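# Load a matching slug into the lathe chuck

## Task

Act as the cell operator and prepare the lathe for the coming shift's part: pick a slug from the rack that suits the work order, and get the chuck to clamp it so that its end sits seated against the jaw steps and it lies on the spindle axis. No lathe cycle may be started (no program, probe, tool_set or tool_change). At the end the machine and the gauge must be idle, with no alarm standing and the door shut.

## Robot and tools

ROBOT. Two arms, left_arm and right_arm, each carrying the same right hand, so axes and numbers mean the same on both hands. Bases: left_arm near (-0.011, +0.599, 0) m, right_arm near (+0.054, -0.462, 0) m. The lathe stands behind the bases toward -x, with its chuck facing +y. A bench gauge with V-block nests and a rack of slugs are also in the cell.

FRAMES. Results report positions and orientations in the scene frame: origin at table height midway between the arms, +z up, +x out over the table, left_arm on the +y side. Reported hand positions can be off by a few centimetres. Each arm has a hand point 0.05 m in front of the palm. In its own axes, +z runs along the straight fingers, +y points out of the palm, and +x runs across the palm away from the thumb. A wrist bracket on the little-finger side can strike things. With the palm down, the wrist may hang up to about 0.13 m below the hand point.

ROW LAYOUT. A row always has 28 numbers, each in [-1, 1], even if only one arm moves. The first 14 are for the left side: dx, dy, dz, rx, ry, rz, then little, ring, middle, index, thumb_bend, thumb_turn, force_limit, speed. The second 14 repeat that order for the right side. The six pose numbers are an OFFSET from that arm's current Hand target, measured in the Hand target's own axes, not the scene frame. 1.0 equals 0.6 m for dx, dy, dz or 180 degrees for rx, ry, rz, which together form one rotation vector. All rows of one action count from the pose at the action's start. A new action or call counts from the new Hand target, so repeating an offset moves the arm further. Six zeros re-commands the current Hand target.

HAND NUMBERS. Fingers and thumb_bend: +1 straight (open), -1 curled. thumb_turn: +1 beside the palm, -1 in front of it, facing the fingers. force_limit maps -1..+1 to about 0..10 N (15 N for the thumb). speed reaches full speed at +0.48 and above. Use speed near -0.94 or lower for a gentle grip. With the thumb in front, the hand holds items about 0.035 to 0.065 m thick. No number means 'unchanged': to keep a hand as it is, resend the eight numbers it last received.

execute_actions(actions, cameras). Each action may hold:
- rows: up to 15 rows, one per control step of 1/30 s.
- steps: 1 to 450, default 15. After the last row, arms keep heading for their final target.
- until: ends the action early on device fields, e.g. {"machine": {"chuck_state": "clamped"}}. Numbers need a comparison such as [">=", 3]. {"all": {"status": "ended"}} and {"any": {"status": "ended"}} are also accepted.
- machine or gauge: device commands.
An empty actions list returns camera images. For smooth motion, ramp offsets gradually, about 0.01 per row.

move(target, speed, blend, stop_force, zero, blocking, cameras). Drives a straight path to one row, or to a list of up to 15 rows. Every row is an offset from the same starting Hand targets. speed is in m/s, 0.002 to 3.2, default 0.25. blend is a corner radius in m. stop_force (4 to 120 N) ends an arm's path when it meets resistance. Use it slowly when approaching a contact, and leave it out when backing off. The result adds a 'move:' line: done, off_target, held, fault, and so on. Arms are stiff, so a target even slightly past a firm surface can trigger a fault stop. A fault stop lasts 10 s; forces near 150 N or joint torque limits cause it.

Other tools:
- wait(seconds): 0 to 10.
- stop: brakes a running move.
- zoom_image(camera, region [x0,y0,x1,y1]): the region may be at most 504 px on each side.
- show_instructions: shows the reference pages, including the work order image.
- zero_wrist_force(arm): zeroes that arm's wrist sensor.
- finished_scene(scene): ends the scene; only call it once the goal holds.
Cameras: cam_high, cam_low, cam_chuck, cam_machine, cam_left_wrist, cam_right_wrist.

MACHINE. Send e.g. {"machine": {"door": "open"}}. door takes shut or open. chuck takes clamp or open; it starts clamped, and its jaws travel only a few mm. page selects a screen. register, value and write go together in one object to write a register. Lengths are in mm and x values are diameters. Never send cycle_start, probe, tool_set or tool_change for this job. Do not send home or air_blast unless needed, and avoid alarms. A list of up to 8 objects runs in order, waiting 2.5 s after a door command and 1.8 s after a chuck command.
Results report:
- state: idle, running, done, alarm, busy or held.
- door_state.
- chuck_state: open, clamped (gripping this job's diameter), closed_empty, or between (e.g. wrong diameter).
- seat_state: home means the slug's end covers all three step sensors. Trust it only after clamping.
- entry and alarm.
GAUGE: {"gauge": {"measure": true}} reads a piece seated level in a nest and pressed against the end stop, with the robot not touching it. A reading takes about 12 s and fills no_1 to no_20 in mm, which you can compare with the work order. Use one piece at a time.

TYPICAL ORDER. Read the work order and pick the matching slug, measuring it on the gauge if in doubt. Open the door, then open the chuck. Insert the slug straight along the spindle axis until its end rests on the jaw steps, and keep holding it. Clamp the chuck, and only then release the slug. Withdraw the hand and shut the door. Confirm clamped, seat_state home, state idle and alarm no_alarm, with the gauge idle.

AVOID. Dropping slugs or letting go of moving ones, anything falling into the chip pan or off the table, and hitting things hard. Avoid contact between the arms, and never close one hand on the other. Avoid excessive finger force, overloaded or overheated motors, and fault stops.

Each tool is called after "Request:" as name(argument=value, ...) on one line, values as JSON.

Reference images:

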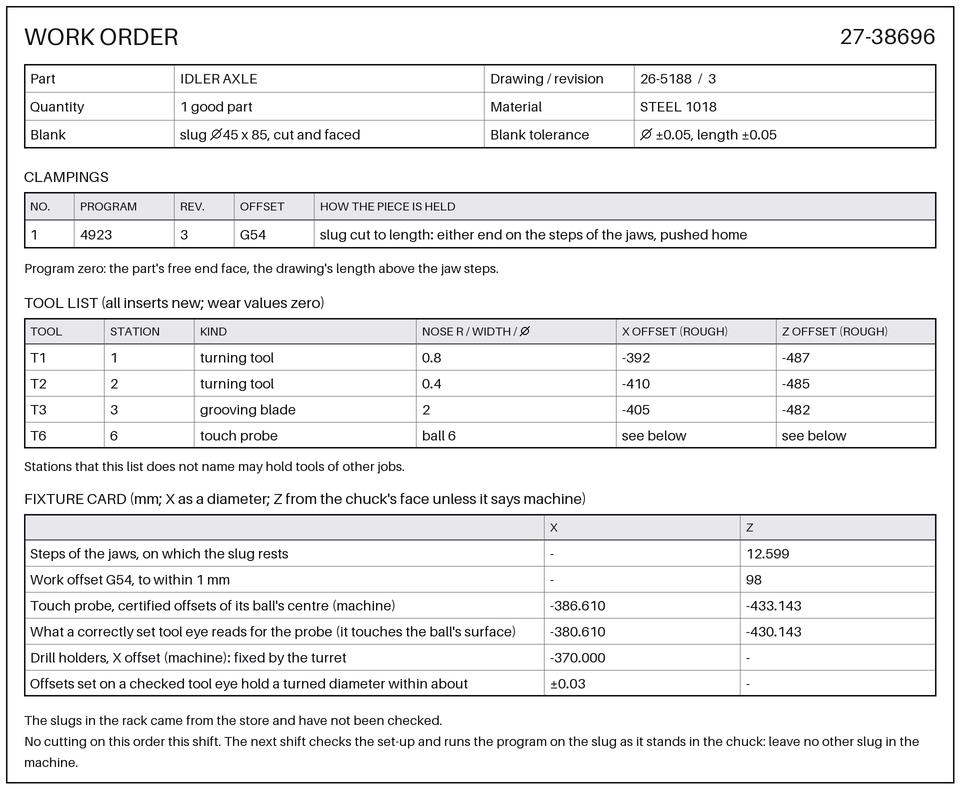

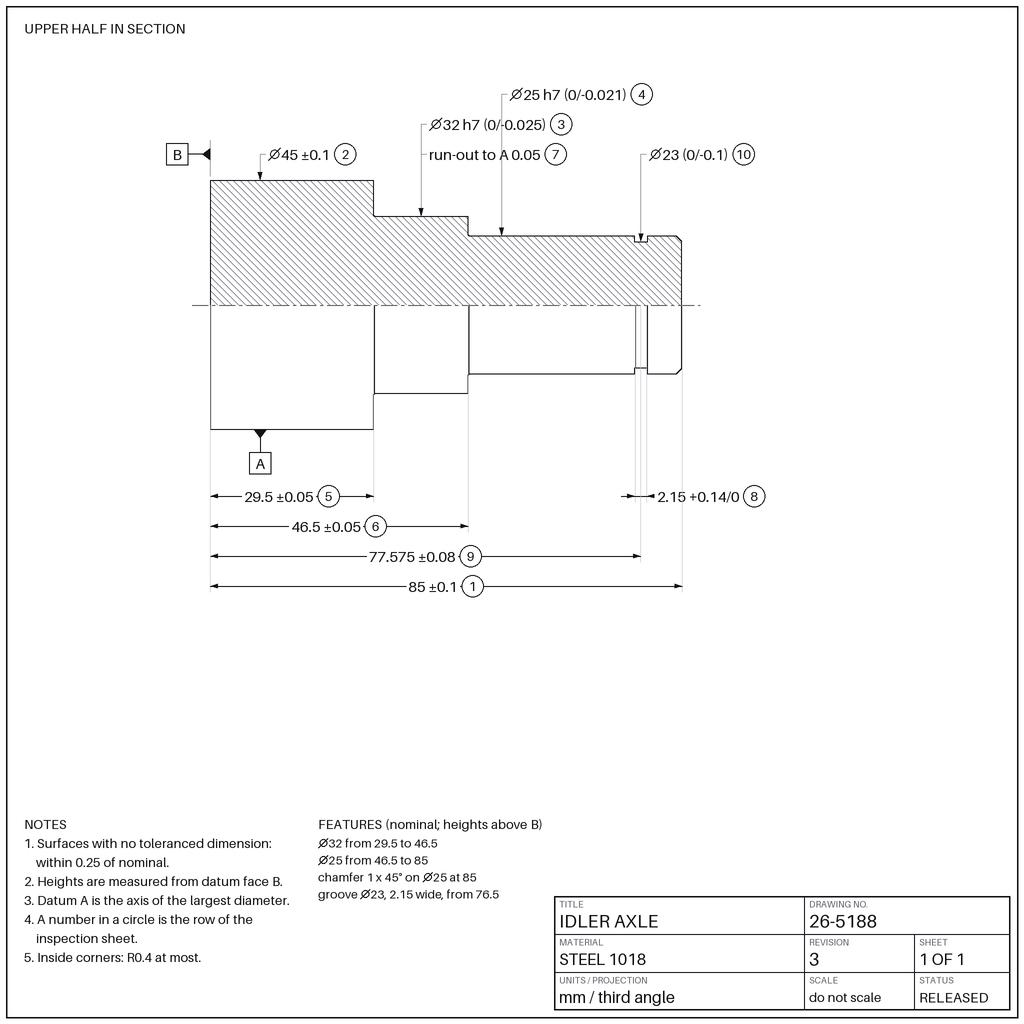

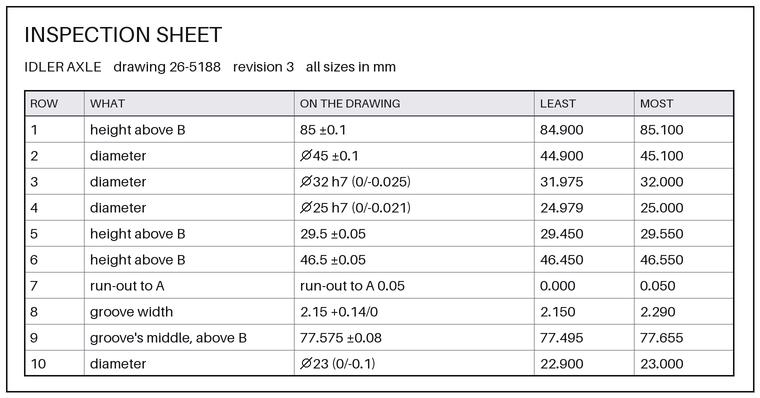

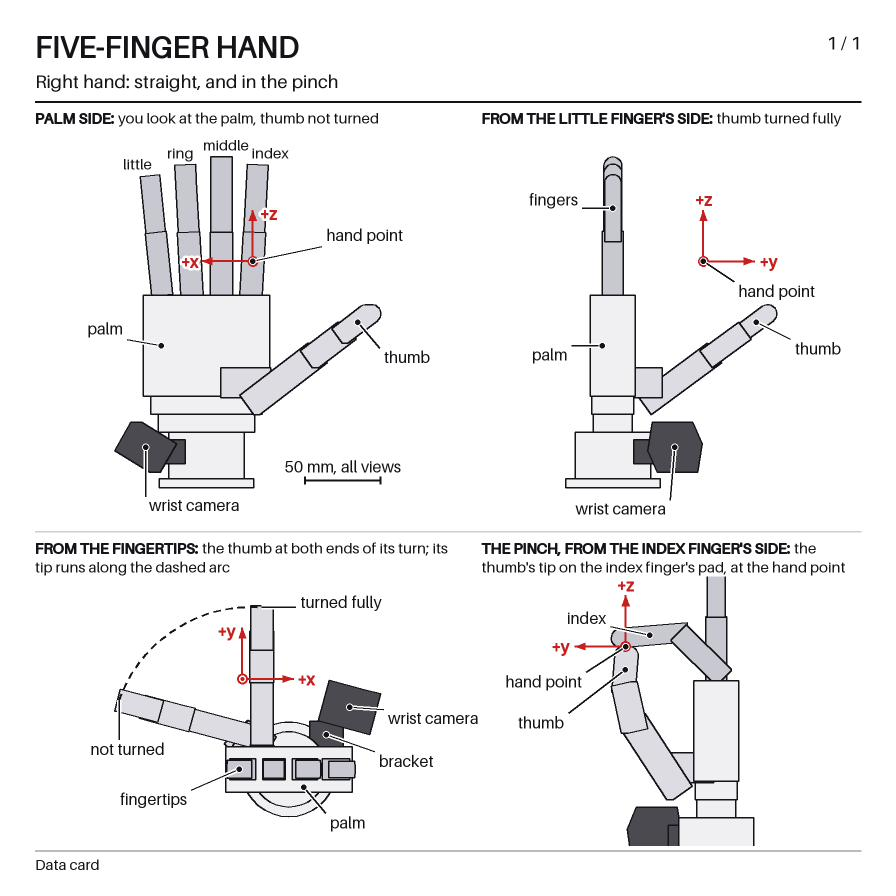

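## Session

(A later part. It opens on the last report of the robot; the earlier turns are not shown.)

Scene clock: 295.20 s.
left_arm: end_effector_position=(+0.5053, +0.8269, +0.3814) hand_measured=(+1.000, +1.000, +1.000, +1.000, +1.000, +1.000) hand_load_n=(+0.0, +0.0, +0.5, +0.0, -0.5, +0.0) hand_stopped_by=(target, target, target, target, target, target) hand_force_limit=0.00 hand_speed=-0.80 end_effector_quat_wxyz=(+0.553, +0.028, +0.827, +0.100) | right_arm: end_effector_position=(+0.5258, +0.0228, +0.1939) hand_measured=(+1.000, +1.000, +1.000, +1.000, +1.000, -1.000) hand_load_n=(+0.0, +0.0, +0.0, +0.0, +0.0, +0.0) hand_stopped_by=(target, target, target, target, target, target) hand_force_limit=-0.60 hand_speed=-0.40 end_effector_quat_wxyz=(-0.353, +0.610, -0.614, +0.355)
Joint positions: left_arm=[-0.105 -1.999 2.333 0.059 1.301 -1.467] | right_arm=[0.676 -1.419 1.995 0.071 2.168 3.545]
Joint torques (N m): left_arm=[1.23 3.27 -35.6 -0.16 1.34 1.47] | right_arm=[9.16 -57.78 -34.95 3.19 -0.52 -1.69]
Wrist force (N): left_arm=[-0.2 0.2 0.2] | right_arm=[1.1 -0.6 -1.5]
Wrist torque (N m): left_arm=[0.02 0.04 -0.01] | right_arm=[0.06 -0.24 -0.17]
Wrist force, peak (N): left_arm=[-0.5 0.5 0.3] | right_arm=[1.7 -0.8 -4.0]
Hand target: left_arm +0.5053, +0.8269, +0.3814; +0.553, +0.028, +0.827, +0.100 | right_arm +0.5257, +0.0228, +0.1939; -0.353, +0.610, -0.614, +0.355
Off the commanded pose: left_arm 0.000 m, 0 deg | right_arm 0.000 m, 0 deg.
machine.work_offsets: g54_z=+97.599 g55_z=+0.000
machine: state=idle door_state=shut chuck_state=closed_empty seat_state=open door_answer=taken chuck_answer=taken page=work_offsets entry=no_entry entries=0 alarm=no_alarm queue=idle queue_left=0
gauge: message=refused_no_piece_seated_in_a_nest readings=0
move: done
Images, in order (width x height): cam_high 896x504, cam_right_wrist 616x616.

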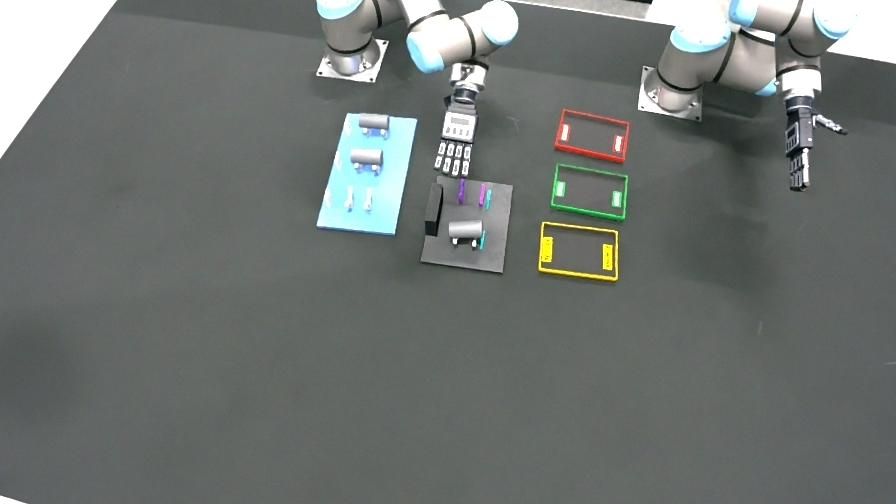

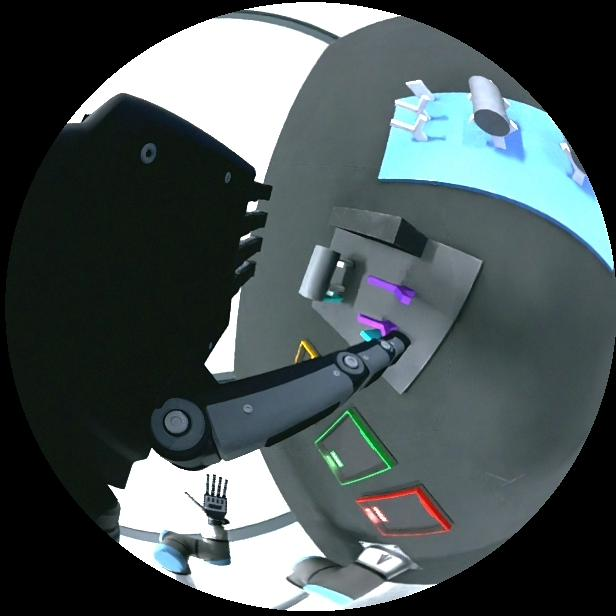

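Request:
move(target=[[0,0,0,0,0,0,1,1,1,1,1,1,0,-0.8,-0.0452,0.0107,0.2945,0,-0.0139,0.0241,1,1,1,1,1,-1,-0.6,-0.4],[0,0,0,0,0,0,1,1,1,1,1,1,0,-0.8,-0.0452,0.0685,0.3278,0,-0.0139,0.0241,1,1,1,1,1,-1,-0.6,-0.4]], speed=[0.25,0.08], cameras=["cam_high"])

Request:
zoom_image(camera="cam_high", region=[440, 190, 520, 270])

Scene clock: 346.00 s.
left_arm: end_effector_position=(+0.5053, +0.8269, +0.3814) hand_measured=(+1.000, +1.000, +1.000, +1.000, +1.000, +1.000) hand_load_n=(+0.0, +0.0, +0.0, +0.0, +0.0, +0.0) hand_stopped_by=(target, target, target, target, target, target) hand_force_limit=0.00 hand_speed=-0.80 end_effector_quat_wxyz=(+0.553, +0.028, +0.827, +0.100) | right_arm: end_effector_position=(+0.6758, +0.0489, +0.0601) hand_measured=(+1.000, +1.000, +1.000, +1.000, +1.000, -1.000) hand_load_n=(+0.0, +0.0, +0.0, +0.0, +0.0, +0.0) hand_stopped_by=(target, target, target, target, target, target) hand_force_limit=-0.60 hand_speed=-0.40 end_effector_quat_wxyz=(-0.379, +0.594, -0.629, +0.328)
Joint positions: left_arm=[-0.105 -1.999 2.333 0.059 1.301 -1.467] | right_arm=[0.531 -1.142 1.906 -0.183 2.009 3.515]
Joint torques (N m): left_arm=[1.53 3.79 -34.72 -0.07 1.66 1.43] | right_arm=[-11.14 -75.64 -35.71 3.09 -2.52 1.52]
Wrist force (N): left_arm=[-0.4 0.2 0.1] | right_arm=[0.9 -0.8 -1.5]
Wrist torque (N m): left_arm=[0.02 0.06 -0.01] | right_arm=[0.04 -0.22 0.15]
Wrist force, peak (N): left_arm=[-0.7 0.6 0.3] | right_arm=[1.2 -0.8 -3.9]
Hand target: left_arm +0.5053, +0.8269, +0.3814; +0.553, +0.028, +0.827, +0.100 | right_arm +0.6758, +0.0490, +0.0602; -0.379, +0.594, -0.629, +0.328
Off the commanded pose: left_arm 0.000 m, 0 deg | right_arm 0.000 m, 0 deg.
machine.work_offsets: g54_z=+97.599 g55_z=+0.000
machine: state=idle door_state=shut chuck_state=closed_empty seat_state=open door_answer=taken chuck_answer=taken page=work_offsets entry=no_entry entries=0 alarm=no_alarm queue=idle queue_left=0
gauge: message=refused_no_piece_seated_in_a_nest readings=0
move: done
Images, in order (width x height): cam_high 896x504.

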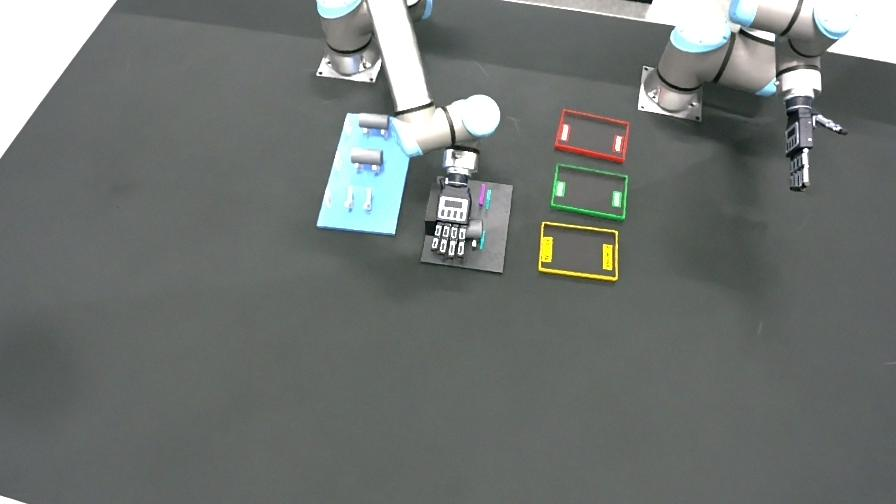

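Scaled by 6.300 from the camera's 896x504 image, which has a finer 1280x720 frame.

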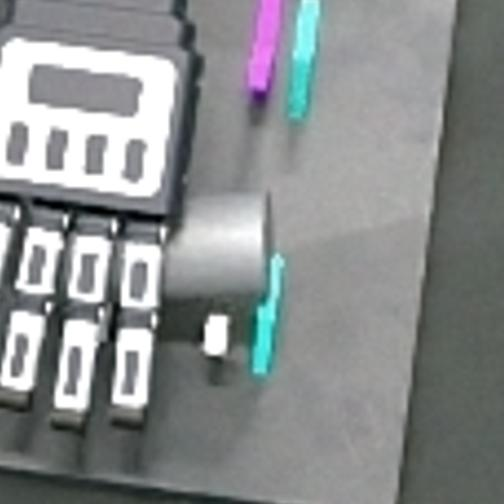

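Request:
move(target=[0,0,0,0,0,0,1,1,1,1,1,1,0,-0.8,0,0.0131,0.0075,0,0,0,1,1,1,1,1,-1,-0.6,-0.4], speed=0.02, stop_force=5)

Scene clock: 354.77 s.
left_arm: end_effector_position=(+0.5053, +0.8269, +0.3814) hand_measured=(+1.000, +1.000, +1.000, +1.000, +1.000, +1.000) hand_load_n=(+0.0, +0.0, +0.0, -0.5, +0.0, +0.0) hand_stopped_by=(target, target, target, target, target, target) hand_force_limit=0.00 hand_speed=-0.80 end_effector_quat_wxyz=(+0.553, +0.028, +0.827, +0.100) | right_arm: end_effector_position=(+0.6758, +0.0497, +0.0512) hand_measured=(+1.000, +1.000, +1.000, +1.000, +1.000, -1.000) hand_load_n=(+0.0, +0.0, +0.0, +0.0, +0.5, +0.0) hand_stopped_by=(target, target, target, target, target, target) hand_force_limit=-0.60 hand_speed=-0.40 end_effector_quat_wxyz=(-0.379, +0.594, -0.629, +0.328)
Joint positions: left_arm=[-0.105 -1.999 2.333 0.059 1.301 -1.467] | right_arm=[0.532 -1.13 1.909 -0.197 2.01 3.515]
Joint torques (N m): left_arm=[2.04 3.25 -34.59 -0.04 1.65 1.44] | right_arm=[4.33 -77.25 -34.95 3.11 -1.05 0.72]
Wrist force (N): left_arm=[-0.1 0.4 0.1] | right_arm=[1.1 -1.1 -1.3]
Wrist torque (N m): left_arm=[0.06 0.02 0.01] | right_arm=[-0.01 -0.25 0.16]
Wrist force, peak (N): left_arm=[-0.6 0.3 0.4] | right_arm=[1.5 -2.0 -2.6]
Hand target: left_arm +0.5053, +0.8269, +0.3814; +0.553, +0.028, +0.827, +0.100 | right_arm +0.6758, +0.0497, +0.0512; -0.379, +0.594, -0.629, +0.328
Off the commanded pose: left_arm 0.000 m, 0 deg | right_arm 0.000 m, 0 deg.
machine.work_offsets: g54_z=+97.599 g55_z=+0.000
machine: state=idle door_state=shut chuck_state=closed_empty seat_state=open door_answer=taken chuck_answer=taken page=work_offsets entry=no_entry entries=0 alarm=no_alarm queue=idle queue_left=0
gauge: message=refused_no_piece_seated_in_a_nest readings=0
move: done

Request:
execute_actions(actions=[{"rows":[[0,0,0,0,0,0,1,1,1,1,1,1,0,-0.8,0,0,0,0,0,0,1,1,1,-0.2,-0.1,-1,-0.6,-0.8]],"steps":90},{"rows":[[0,0,0,0,0,0,1,1,1,1,1,1,0,-0.8,0,0,0,0,0,0,1,1,1,-0.4,-0.3,-1,0.5,-0.85]],"steps":60}])

Request:
move(target=[[0,0,0,0,0,0,1,1,1,1,1,1,0,-0.8,-0.0017,-0.0173,-0.01,0,0,0,1,1,1,-0.4,-0.3,-1,0.5,-0.85],[0,0,0,0,0,0,1,1,1,1,1,1,0,-0.8,0.0156,-0.0447,-0.0258,0,0.0139,-0.0241,1,1,1,-0.4,-0.3,-1,0.5,-0.85]], speed=[0.05,0.08], cameras=["cam_high","cam_right_wrist"])

Request:
zoom_image(camera="cam_high", region=[440, 190, 520, 270])

Scene clock: 372.77 s.
left_arm: end_effector_position=(+0.5053, +0.8269, +0.3814) hand_measured=(+1.000, +1.000, +1.000, +1.000, +1.000, +1.000) hand_load_n=(+0.0, +0.0, +0.0, +0.0, +0.0, -0.5) hand_stopped_by=(target, target, target, target, target, target) hand_force_limit=0.00 hand_speed=-0.80 end_effector_quat_wxyz=(+0.553, +0.028, +0.827, +0.100) | right_arm: end_effector_position=(+0.6758, +0.0497, +0.0512) hand_measured=(+1.000, +1.000, +1.000, +0.012, +0.108, -1.000) hand_load_n=(+0.0, +0.0, +0.0, +7.5, +11.0, -0.5) hand_stopped_by=(target, target, target, force, force, target) hand_force_limit=0.50 hand_speed=-0.85 end_effector_quat_wxyz=(-0.379, +0.594, -0.629, +0.328)
Joint positions: left_arm=[-0.105 -1.999 2.333 0.059 1.301 -1.467] | right_arm=[0.532 -1.13 1.909 -0.197 2.01 3.515]
Joint torques (N m): left_arm=[1.59 2.86 -34.05 -0.08 1.72 1.52] | right_arm=[14.34 -37.5 -7.92 11.49 -2.39 -2.9]
Wrist force (N): left_arm=[-0.5 0.4 0.3] | right_arm=[-7.7 -22.9 8.4]
Wrist torque (N m): left_arm=[0.05 0.08 -0.02] | right_arm=[-0.40 -0.33 -0.32]
Wrist force, peak (N): left_arm=[-0.3 0.5 0.7] | right_arm=[-6.7 -23.8 8.3]
Hand target: left_arm +0.5053, +0.8269, +0.3814; +0.553, +0.028, +0.827, +0.100 | right_arm +0.6758, +0.0497, +0.0512; -0.379, +0.594, -0.629, +0.328
Off the commanded pose: left_arm 0.000 m, 0 deg | right_arm 0.000 m, 0 deg.
machine.work_offsets: g54_z=+97.599 g55_z=+0.000
machine: state=idle door_state=shut chuck_state=closed_empty seat_state=open door_answer=taken chuck_answer=taken page=work_offsets entry=no_entry entries=0 alarm=no_alarm queue=idle queue_left=0
gauge: message=refused_no_piece_seated_in_a_nest readings=0

Scene clock: 374.23 s.
left_arm: end_effector_position=(+0.5053, +0.8269, +0.3814) hand_measured=(+1.000, +1.000, +1.000, +1.000, +1.000, +1.000) hand_load_n=(+0.0, +0.0, +0.0, +0.0, +0.0, +0.0) hand_stopped_by=(target, target, target, target, target, target) hand_force_limit=0.00 hand_speed=-0.80 end_effector_quat_wxyz=(+0.553, +0.028, +0.827, +0.100) | right_arm: end_effector_position=(+0.6758, +0.0378, +0.0814) hand_measured=(+1.000, +1.000, +1.000, +0.012, +0.108, -1.000) hand_load_n=(+0.0, +0.0, +0.0, +2.5, +14.5, -0.5) hand_stopped_by=(target, target, target, force, force, target) hand_force_limit=0.50 hand_speed=-0.85 end_effector_quat_wxyz=(-0.353, +0.610, -0.614, +0.355)
Joint positions: left_arm=[-0.105 -1.999 2.333 0.059 1.301 -1.467] | right_arm=[0.538 -1.162 1.882 -0.122 2.056 3.45]
Joint torques (N m): left_arm=[1.51 3.62 -33.94 -0.17 1.74 1.53] | right_arm=[-7.57 -58.49 -25.69 -3.27 -2.51 2.49]
Wrist force (N): left_arm=[-0.2 0.4 0.1] | right_arm=[1.2 8.3 3.9]
Wrist torque (N m): left_arm=[0.06 0.03 0.00] | right_arm=[0.01 -0.23 0.14]
Wrist force, peak (N): left_arm=[-0.4 0.3 0.5] | right_arm=[-8.5 -23.8 9.5]
Hand target: left_arm +0.5053, +0.8269, +0.3814; +0.553, +0.028, +0.827, +0.100 | right_arm +0.6757, +0.0377, +0.0812; -0.353, +0.610, -0.614, +0.355
Off the commanded pose: left_arm 0.000 m, 0 deg | right_arm 0.000 m, 0 deg.
machine.work_offsets: g54_z=+97.599 g55_z=+0.000
machine: state=idle door_state=shut chuck_state=closed_empty seat_state=open door_answer=taken chuck_answer=taken page=work_offsets entry=no_entry entries=0 alarm=no_alarm queue=idle queue_left=0
gauge: message=refused_no_piece_seated_in_a_nest readings=0
move: done
Images, in order (width x height): cam_high 896x504, cam_right_wrist 616x616.

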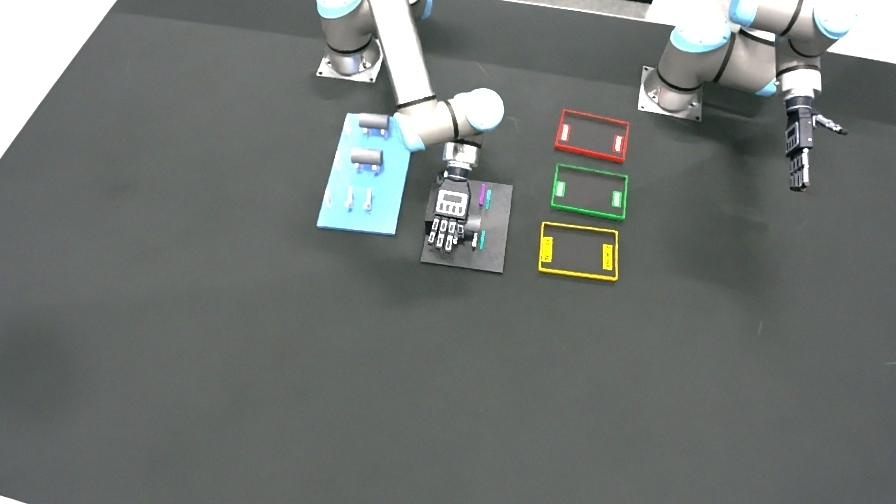

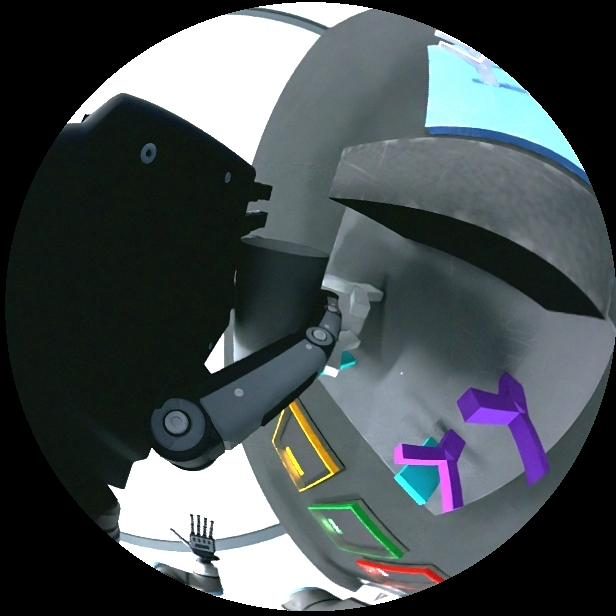

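Scaled by 6.300 from the camera's 896x504 image, which has a finer 1280x720 frame.

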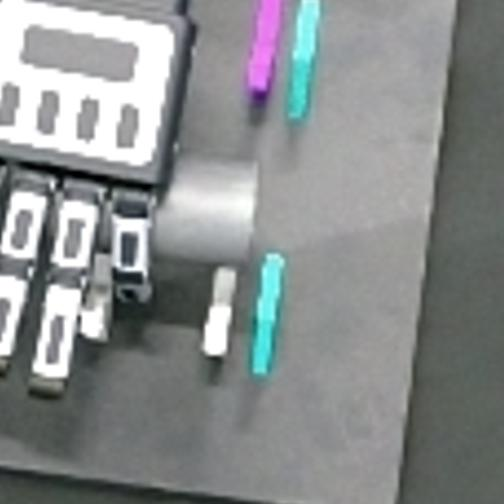

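Request:
zoom_image(camera="cam_right_wrist", region=[220, 210, 380, 370])

Request:
zoom_image(camera="cam_high", region=[445, 200, 490, 245])

Scaled by 3.150 from the camera's 616x616 image, which has a finer 880x880 frame.

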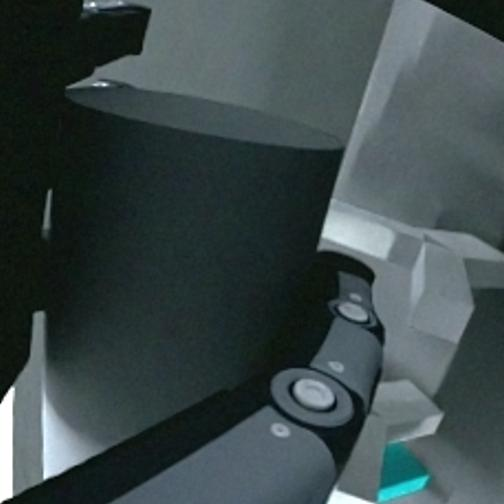

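Scaled by 11.200 from the camera's 896x504 image, which has a finer 1280x720 frame.

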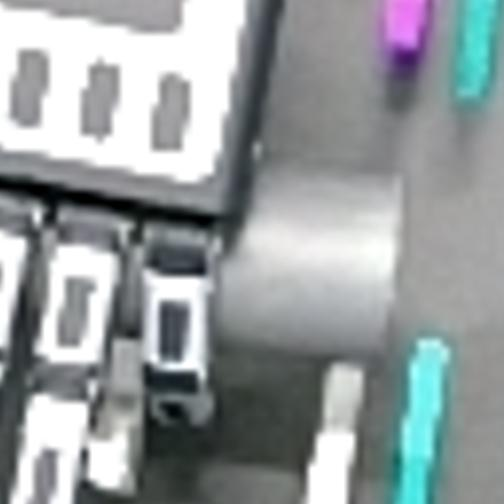

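Request:
move(target=[0,0,0,0,0,0,1,1,1,1,1,1,0,-0.8,0,0.0505,0.0292,0,0,0,1,1,1,-0.4,-0.3,-1,0.5,-0.85], speed=0.025, stop_force=8, cameras=["cam_high"])

Request:
zoom_image(camera="cam_high", region=[445, 205, 490, 250])

Scene clock: 400.87 s.
left_arm: end_effector_position=(+0.5053, +0.8269, +0.3814) hand_measured=(+1.000, +1.000, +1.000, +1.000, +1.000, +1.000) hand_load_n=(+0.0, +0.0, +0.0, +0.0, +0.0, +0.0) hand_stopped_by=(target, target, target, target, target, target) hand_force_limit=0.00 hand_speed=-0.80 end_effector_quat_wxyz=(+0.553, +0.028, +0.827, +0.100) | right_arm: end_effector_position=(+0.6758, +0.0377, +0.0698) hand_measured=(+1.000, +1.000, +1.000, +0.012, +0.108, -1.000) hand_load_n=(+0.0, +0.0, +0.0, +2.5, +14.5, -0.5) hand_stopped_by=(target, target, target, force, force, target) hand_force_limit=0.50 hand_speed=-0.85 end_effector_quat_wxyz=(-0.353, +0.610, -0.614, +0.355)
Joint positions: left_arm=[-0.105 -1.999 2.333 0.059 1.301 -1.467] | right_arm=[0.538 -1.148 1.888 -0.141 2.056 3.45]
Joint torques (N m): left_arm=[1.34 2.54 -33.65 -0.08 1.99 1.57] | right_arm=[-2.15 -80.8 -42.19 -2.56 -1.11 -2.69]
Wrist force (N): left_arm=[-0.3 0.4 0.1] | right_arm=[0.2 7.2 3.8]
Wrist torque (N m): left_arm=[0.06 0.05 -0.01] | right_arm=[-0.05 -0.05 0.03]
Wrist force, peak (N): left_arm=[-0.6 0.6 0.4] | right_arm=[1.4 8.6 4.0]
Hand target: left_arm +0.5053, +0.8269, +0.3814; +0.553, +0.028, +0.827, +0.100 | right_arm +0.6757, +0.0377, +0.0698; -0.353, +0.610, -0.614, +0.355 (not the last commanded pose)
Off the commanded pose: left_arm 0.000 m, 0 deg | right_arm 0.024 m, 0 deg.
machine.work_offsets: g54_z=+97.599 g55_z=+0.000
machine: state=idle door_state=shut chuck_state=closed_empty seat_state=open door_answer=taken chuck_answer=taken page=work_offsets entry=no_entry entries=0 alarm=no_alarm queue=idle queue_left=0
gauge: message=refused_no_piece_seated_in_a_nest readings=0
move: contact (right_arm)
Images, in order (width x height): cam_high 896x504.

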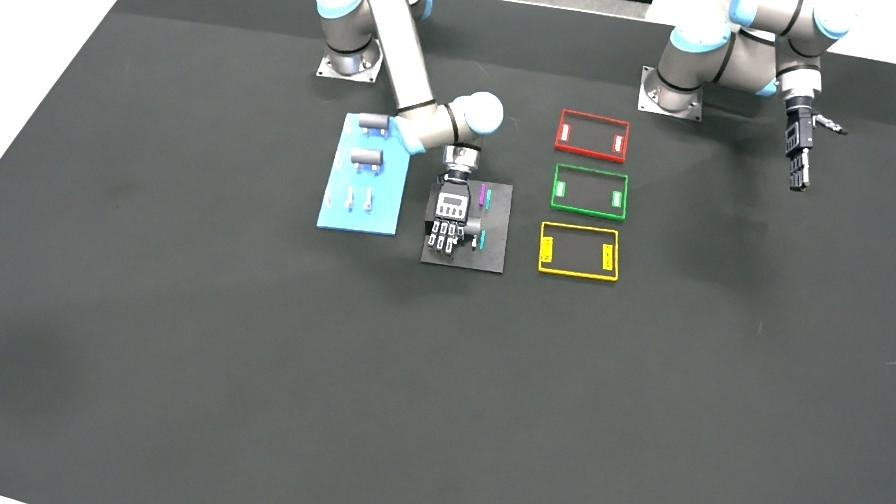

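Scaled by 11.200 from the camera's 896x504 image, which has a finer 1280x720 frame.

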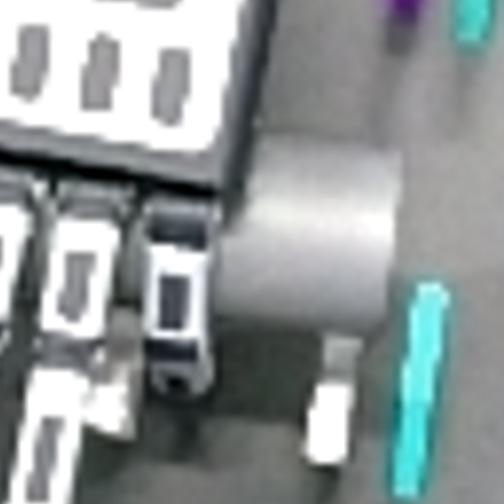

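Request:
move(target=[0,0,0,0,0,0,1,1,1,1,1,1,0,-0.8,-0.008,-0.0072,-0.0042,0,0,0,1,1,1,-0.4,-0.3,-1,0.5,-0.85], speed=0.05)

Request:
move(target=[0,0,0,0,0,0,1,1,1,1,1,1,0,-0.8,0,0.0401,0.0232,0,0,0,1,1,1,-0.4,-0.3,-1,0.5,-0.85], speed=0.02, stop_force=8, cameras=["cam_high"])

Request:
zoom_image(camera="cam_high", region=[445, 205, 490, 250])

Scene clock: 432.10 s.
left_arm: end_effector_position=(+0.5053, +0.8269, +0.3814) hand_measured=(+1.000, +1.000, +1.000, +1.000, +1.000, +1.000) hand_load_n=(+0.0, +0.0, +0.0, +0.0, +0.0, +0.0) hand_stopped_by=(target, target, target, target, target, target) hand_force_limit=0.00 hand_speed=-0.80 end_effector_quat_wxyz=(+0.553, +0.028, +0.827, +0.100) | right_arm: end_effector_position=(+0.6758, +0.0426, +0.0750) hand_measured=(+1.000, +1.000, +1.000, +0.012, +0.108, -1.000) hand_load_n=(+0.0, +0.0, +0.0, +2.0, +15.0, -0.5) hand_stopped_by=(target, target, target, force, force, target) hand_force_limit=0.50 hand_speed=-0.85 end_effector_quat_wxyz=(-0.353, +0.610, -0.614, +0.355)
Joint positions: left_arm=[-0.105 -1.999 2.333 0.059 1.301 -1.467] | right_arm=[0.545 -1.149 1.878 -0.127 2.062 3.455]
Joint torques (N m): left_arm=[0.88 2.91 -33.19 -0.21 2.16 1.46] | right_arm=[-8.92 -81.72 -27.08 -3.24 1.04 0.35]
Wrist force (N): left_arm=[-0.2 0.2 0.1] | right_arm=[0.3 7.7 3.3]
Wrist torque (N m): left_arm=[0.03 0.05 0.00] | right_arm=[-0.04 -0.07 0.06]
Wrist force, peak (N): left_arm=[-0.7 0.5 0.3] | right_arm=[0.1 8.0 3.6]
Hand target: left_arm +0.5053, +0.8269, +0.3814; +0.553, +0.028, +0.827, +0.100 | right_arm +0.6757, +0.0425, +0.0748; -0.353, +0.610, -0.614, +0.355
Off the commanded pose: left_arm 0.000 m, 0 deg | right_arm 0.000 m, 0 deg.
machine.work_offsets: g54_z=+97.599 g55_z=+0.000
machine: state=idle door_state=shut chuck_state=closed_empty seat_state=open door_answer=taken chuck_answer=taken page=work_offsets entry=no_entry entries=0 alarm=no_alarm queue=idle queue_left=0
gauge: message=refused_no_piece_seated_in_a_nest readings=0
move: done

Scene clock: 433.47 s.
left_arm: end_effector_position=(+0.5053, +0.8269, +0.3814) hand_measured=(+1.000, +1.000, +1.000, +1.000, +1.000, +1.000) hand_load_n=(+0.0, +0.0, +0.0, +0.0, +0.0, +0.0) hand_stopped_by=(target, target, target, target, target, target) hand_force_limit=0.00 hand_speed=-0.80 end_effector_quat_wxyz=(+0.553, +0.028, +0.827, +0.100) | right_arm: end_effector_position=(+0.6758, +0.0425, +0.0678) hand_measured=(+1.000, +1.000, +1.000, +0.012, +0.108, -1.000) hand_load_n=(+0.0, +0.0, +0.0, +3.0, +13.0, -1.5) hand_stopped_by=(target, target, target, force, force, target) hand_force_limit=0.50 hand_speed=-0.85 end_effector_quat_wxyz=(-0.353, +0.610, -0.614, +0.355)
Joint positions: left_arm=[-0.105 -1.999 2.333 0.059 1.301 -1.467] | right_arm=[0.545 -1.141 1.881 -0.14 2.062 3.455]
Joint torques (N m): left_arm=[1.98 3.84 -33.49 -0.15 2.13 1.35] | right_arm=[-2.34 -75.19 -36.56 2.74 -0.56 1.72]
Wrist force (N): left_arm=[-0.6 0.3 0.3] | right_arm=[-0.6 0.6 5.3]
Wrist torque (N m): left_arm=[0.02 0.09 -0.03] | right_arm=[-0.18 -0.07 -0.08]
Wrist force, peak (N): left_arm=[-0.4 0.5 0.3] | right_arm=[0.1 7.8 3.4]
Hand target: left_arm +0.5053, +0.8269, +0.3814; +0.553, +0.028, +0.827, +0.100 | right_arm +0.6758, +0.0426, +0.0679; -0.353, +0.610, -0.614, +0.355 (not the last commanded pose)
Off the commanded pose: left_arm 0.000 m, 0 deg | right_arm 0.021 m, 0 deg.
machine.work_offsets: g54_z=+97.599 g55_z=+0.000
machine: state=idle door_state=shut chuck_state=closed_empty seat_state=open door_answer=taken chuck_answer=taken page=work_offsets entry=no_entry entries=0 alarm=no_alarm queue=idle queue_left=0
gauge: message=refused_no_piece_seated_in_a_nest readings=0
move: contact (right_arm)
Images, in order (width x height): cam_high 896x504.

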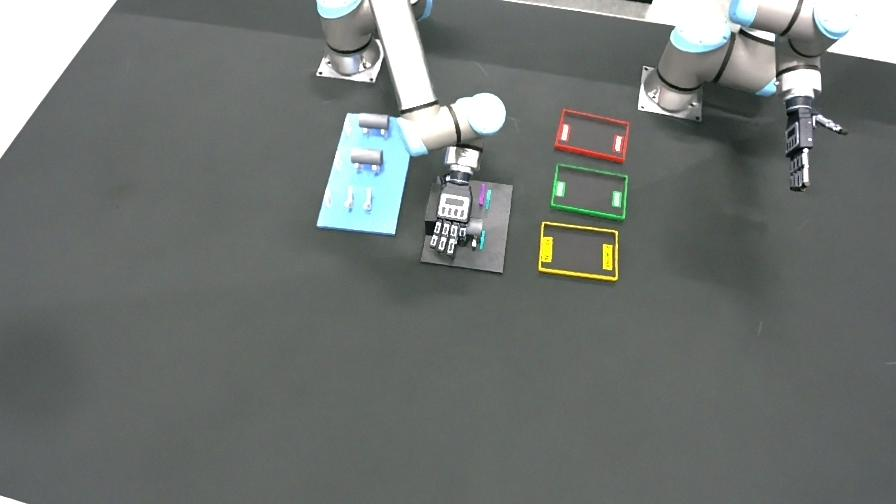

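Scaled by 11.200 from the camera's 896x504 image, which has a finer 1280x720 frame.

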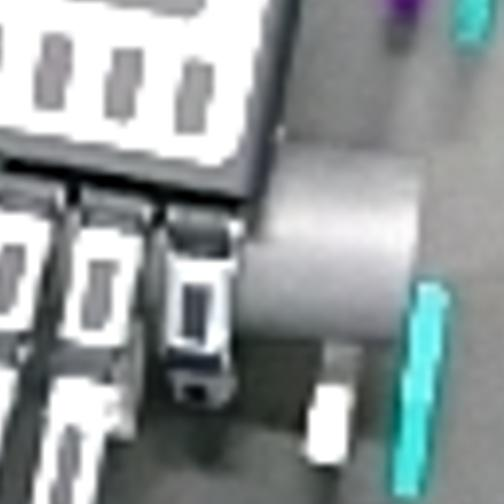

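Request:
move(target=[[0,0,0,0,0,0,1,1,1,1,1,1,0,-0.8,0,-0.0866,-0.05,0,0,0,1,1,1,-0.4,-0.3,-1,0.5,-0.85],[0,0,0,0,0,0,1,1,1,1,1,1,0,-0.8,0.5075,-0.0443,-0.1233,0,0,0,1,1,1,-0.4,-0.3,-1,0.5,-0.85],[0,0,0,0,0,0,1,1,1,1,1,1,0,-0.8,0.5075,0.0495,-0.0692,0,0,0,1,1,1,-0.4,-0.3,-1,0.5,-0.85]], speed=[0.1,0.22,0.08], blend=[0.015,0.01,0])

Request:
move(target=[0,0,0,0,0,0,1,1,1,1,1,1,0,-0.8,0,0.0231,0.0133,0,0,0,1,1,1,-0.4,-0.3,-1,0.5,-0.85], speed=0.02, stop_force=10, cameras=["cam_high"])

Request:
zoom_image(camera="cam_high", region=[310, 160, 400, 250])

Scene clock: 482.07 s.
left_arm: end_effector_position=(+0.5053, +0.8269, +0.3814) hand_measured=(+1.000, +1.000, +1.000, +1.000, +1.000, +1.000) hand_load_n=(-0.5, +0.0, +0.0, +0.0, +0.0, -0.5) hand_stopped_by=(target, target, target, target, target, target) hand_force_limit=0.00 hand_speed=-0.80 end_effector_quat_wxyz=(+0.553, +0.028, +0.827, +0.100) | right_arm: end_effector_position=(+0.6229, -0.2616, +0.0626) hand_measured=(+1.000, +1.000, +1.000, +0.010, +0.108, -1.000) hand_load_n=(+0.0, +0.0, +0.0, +2.5, +15.0, -0.5) hand_stopped_by=(target, target, target, force, force, target) hand_force_limit=0.50 hand_speed=-0.85 end_effector_quat_wxyz=(-0.353, +0.610, -0.614, +0.355)
Joint positions: left_arm=[-0.105 -1.999 2.333 0.059 1.301 -1.467] | right_arm=[-0.033 -1.475 2.35 -0.353 1.568 3.141]
Joint torques (N m): left_arm=[0.75 3.27 -32.23 -0.19 2.23 1.35] | right_arm=[8.03 -30.81 -38.45 -2.44 -0.24 -1.27]
Wrist force (N): left_arm=[-0.4 0.0 0.1] | right_arm=[0.2 7.9 3.2]
Wrist torque (N m): left_arm=[-0.01 0.07 -0.02] | right_arm=[0.01 -0.06 0.07]
Wrist force, peak (N): left_arm=[-0.8 0.5 0.1] | right_arm=[0.5 10.0 4.1]
Hand target: left_arm +0.5053, +0.8269, +0.3814; +0.553, +0.028, +0.827, +0.100 | right_arm +0.6229, -0.2616, +0.0626; -0.353, +0.610, -0.614, +0.355
Off the commanded pose: left_arm 0.000 m, 0 deg | right_arm 0.000 m, 0 deg.
machine.work_offsets: g54_z=+97.599 g55_z=+0.000
machine: state=idle door_state=shut chuck_state=closed_empty seat_state=open door_answer=taken chuck_answer=taken page=work_offsets entry=no_entry entries=0 alarm=no_alarm queue=idle queue_left=0
gauge: message=refused_no_piece_seated_in_a_nest readings=0
move: done

Scene clock: 483.77 s.
left_arm: end_effector_position=(+0.5053, +0.8269, +0.3814) hand_measured=(+1.000, +1.000, +1.000, +1.000, +1.000, +1.000) hand_load_n=(+0.0, +0.0, +0.0, +0.0, +0.0, +0.0) hand_stopped_by=(target, target, target, target, target, target) hand_force_limit=0.00 hand_speed=-0.80 end_effector_quat_wxyz=(+0.553, +0.028, +0.827, +0.100) | right_arm: end_effector_position=(+0.6230, -0.2616, +0.0516) hand_measured=(+1.000, +1.000, +1.000, +0.012, +0.108, -1.000) hand_load_n=(+0.0, +0.0, +0.0, +4.0, +12.5, +2.0) hand_stopped_by=(target, target, target, force, force, target) hand_force_limit=0.50 hand_speed=-0.85 end_effector_quat_wxyz=(-0.353, +0.610, -0.614, +0.355)
Joint positions: left_arm=[-0.105 -1.999 2.333 0.059 1.301 -1.467] | right_arm=[-0.033 -1.455 2.357 -0.38 1.568 3.141]
Joint torques (N m): left_arm=[1.27 3.71 -32.44 -0.13 2.37 1.43] | right_arm=[11.39 -24.51 -28.57 -1.21 1.36 0.83]
Wrist force (N): left_arm=[-0.3 0.1 0.1] | right_arm=[1.3 -2.7 6.3]
Wrist torque (N m): left_arm=[0.01 0.05 -0.01] | right_arm=[-0.31 -0.10 0.24]
Wrist force, peak (N): left_arm=[-0.6 0.2 -0.1] | right_arm=[0.8 -11.8 8.3]
Hand target: left_arm +0.5053, +0.8269, +0.3814; +0.553, +0.028, +0.827, +0.100 | right_arm +0.6230, -0.2616, +0.0516; -0.353, +0.610, -0.614, +0.355 (not the last commanded pose)
Off the commanded pose: left_arm 0.000 m, 0 deg | right_arm 0.005 m, 0 deg.
machine.work_offsets: g54_z=+97.599 g55_z=+0.000
machine: state=idle door_state=shut chuck_state=closed_empty seat_state=open door_answer=taken chuck_answer=taken page=work_offsets entry=no_entry entries=0 alarm=no_alarm queue=idle queue_left=0
gauge: message=refused_no_piece_seated_in_a_nest readings=0
move: contact (right_arm)
Images, in order (width x height): cam_high 896x504.

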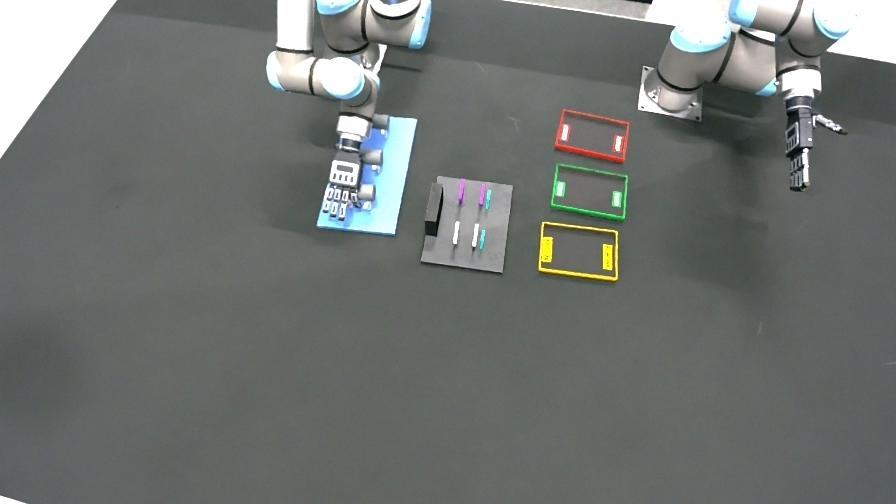

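Scaled by 5.600 from the camera's 896x504 image, which has a finer 1280x720 frame.

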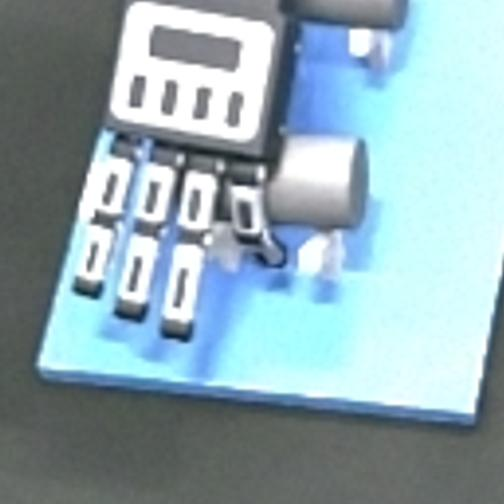

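Request:
execute_actions(actions=[{"rows":[[0,0,0,0,0,0,1,1,1,1,1,1,0,-0.8,0,0,0,0,0,0,1,1,1,0.45,0.35,-1,0.5,-0.85]],"steps":75}], cameras=["cam_high","cam_right_wrist"])

Request:
zoom_image(camera="cam_high", region=[310, 160, 400, 250])

Request:
zoom_image(camera="cam_right_wrist", region=[200, 180, 400, 380])

Scene clock: 499.30 s.
left_arm: end_effector_position=(+0.5053, +0.8269, +0.3814) hand_measured=(+1.000, +1.000, +1.000, +1.000, +1.000, +1.000) hand_load_n=(+0.0, +0.0, +0.0, +0.0, +0.0, +0.0) hand_stopped_by=(target, target, target, target, target, target) hand_force_limit=0.00 hand_speed=-0.80 end_effector_quat_wxyz=(+0.553, +0.028, +0.827, +0.100) | right_arm: end_effector_position=(+0.6230, -0.2616, +0.0516) hand_measured=(+1.000, +1.000, +1.000, +0.450, +0.350, -1.000) hand_load_n=(+0.0, +0.0, +0.0, +0.0, +0.0, +0.0) hand_stopped_by=(target, target, target, target, target, target) hand_force_limit=0.50 hand_speed=-0.85 end_effector_quat_wxyz=(-0.353, +0.610, -0.614, +0.355)
Joint positions: left_arm=[-0.105 -1.999 2.333 0.059 1.301 -1.467] | right_arm=[-0.033 -1.455 2.357 -0.38 1.568 3.141]
Joint torques (N m): left_arm=[1.12 2.4 -32.27 -0.06 2.52 1.48] | right_arm=[-5.09 -45.17 -21.45 -0.23 -2.31 0.74]
Wrist force (N): left_arm=[-0.2 0.4 0.0] | right_arm=[0.6 -1.5 -2.0]
Wrist torque (N m): left_arm=[0.06 0.04 0.01] | right_arm=[-0.06 -0.13 0.11]
Wrist force, peak (N): left_arm=[-0.6 0.4 0.3] | right_arm=[1.4 -2.7 6.4]
Hand target: left_arm +0.5053, +0.8269, +0.3814; +0.553, +0.028, +0.827, +0.100 | right_arm +0.6230, -0.2616, +0.0516; -0.353, +0.610, -0.614, +0.355
Off the commanded pose: left_arm 0.000 m, 0 deg | right_arm 0.000 m, 0 deg.
machine.work_offsets: g54_z=+97.599 g55_z=+0.000
machine: state=idle door_state=shut chuck_state=closed_empty seat_state=open door_answer=taken chuck_answer=taken page=work_offsets entry=no_entry entries=0 alarm=no_alarm queue=idle queue_left=0
gauge: message=refused_no_piece_seated_in_a_nest readings=0
Images, in order (width x height): cam_high 896x504, cam_right_wrist 616x616.

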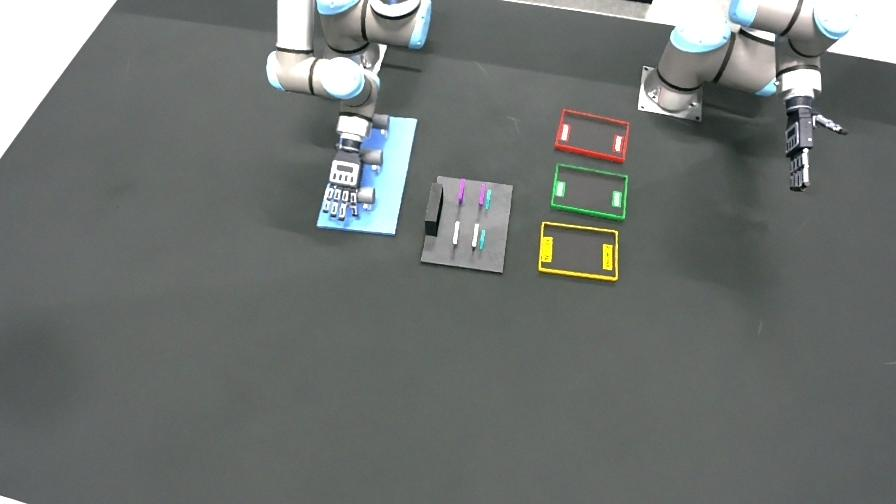

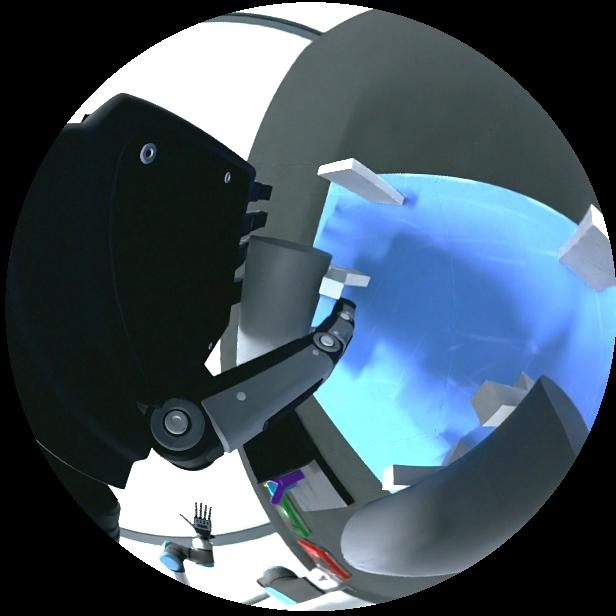

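Scaled by 5.600 from the camera's 896x504 image, which has a finer 1280x720 frame.

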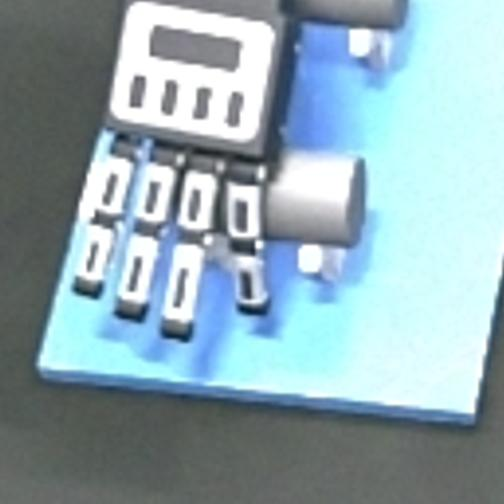

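Scaled by 2.520 from the camera's 616x616 image, which has a finer 880x880 frame.

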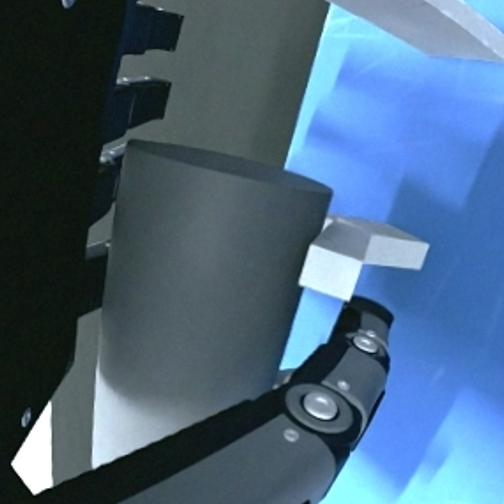

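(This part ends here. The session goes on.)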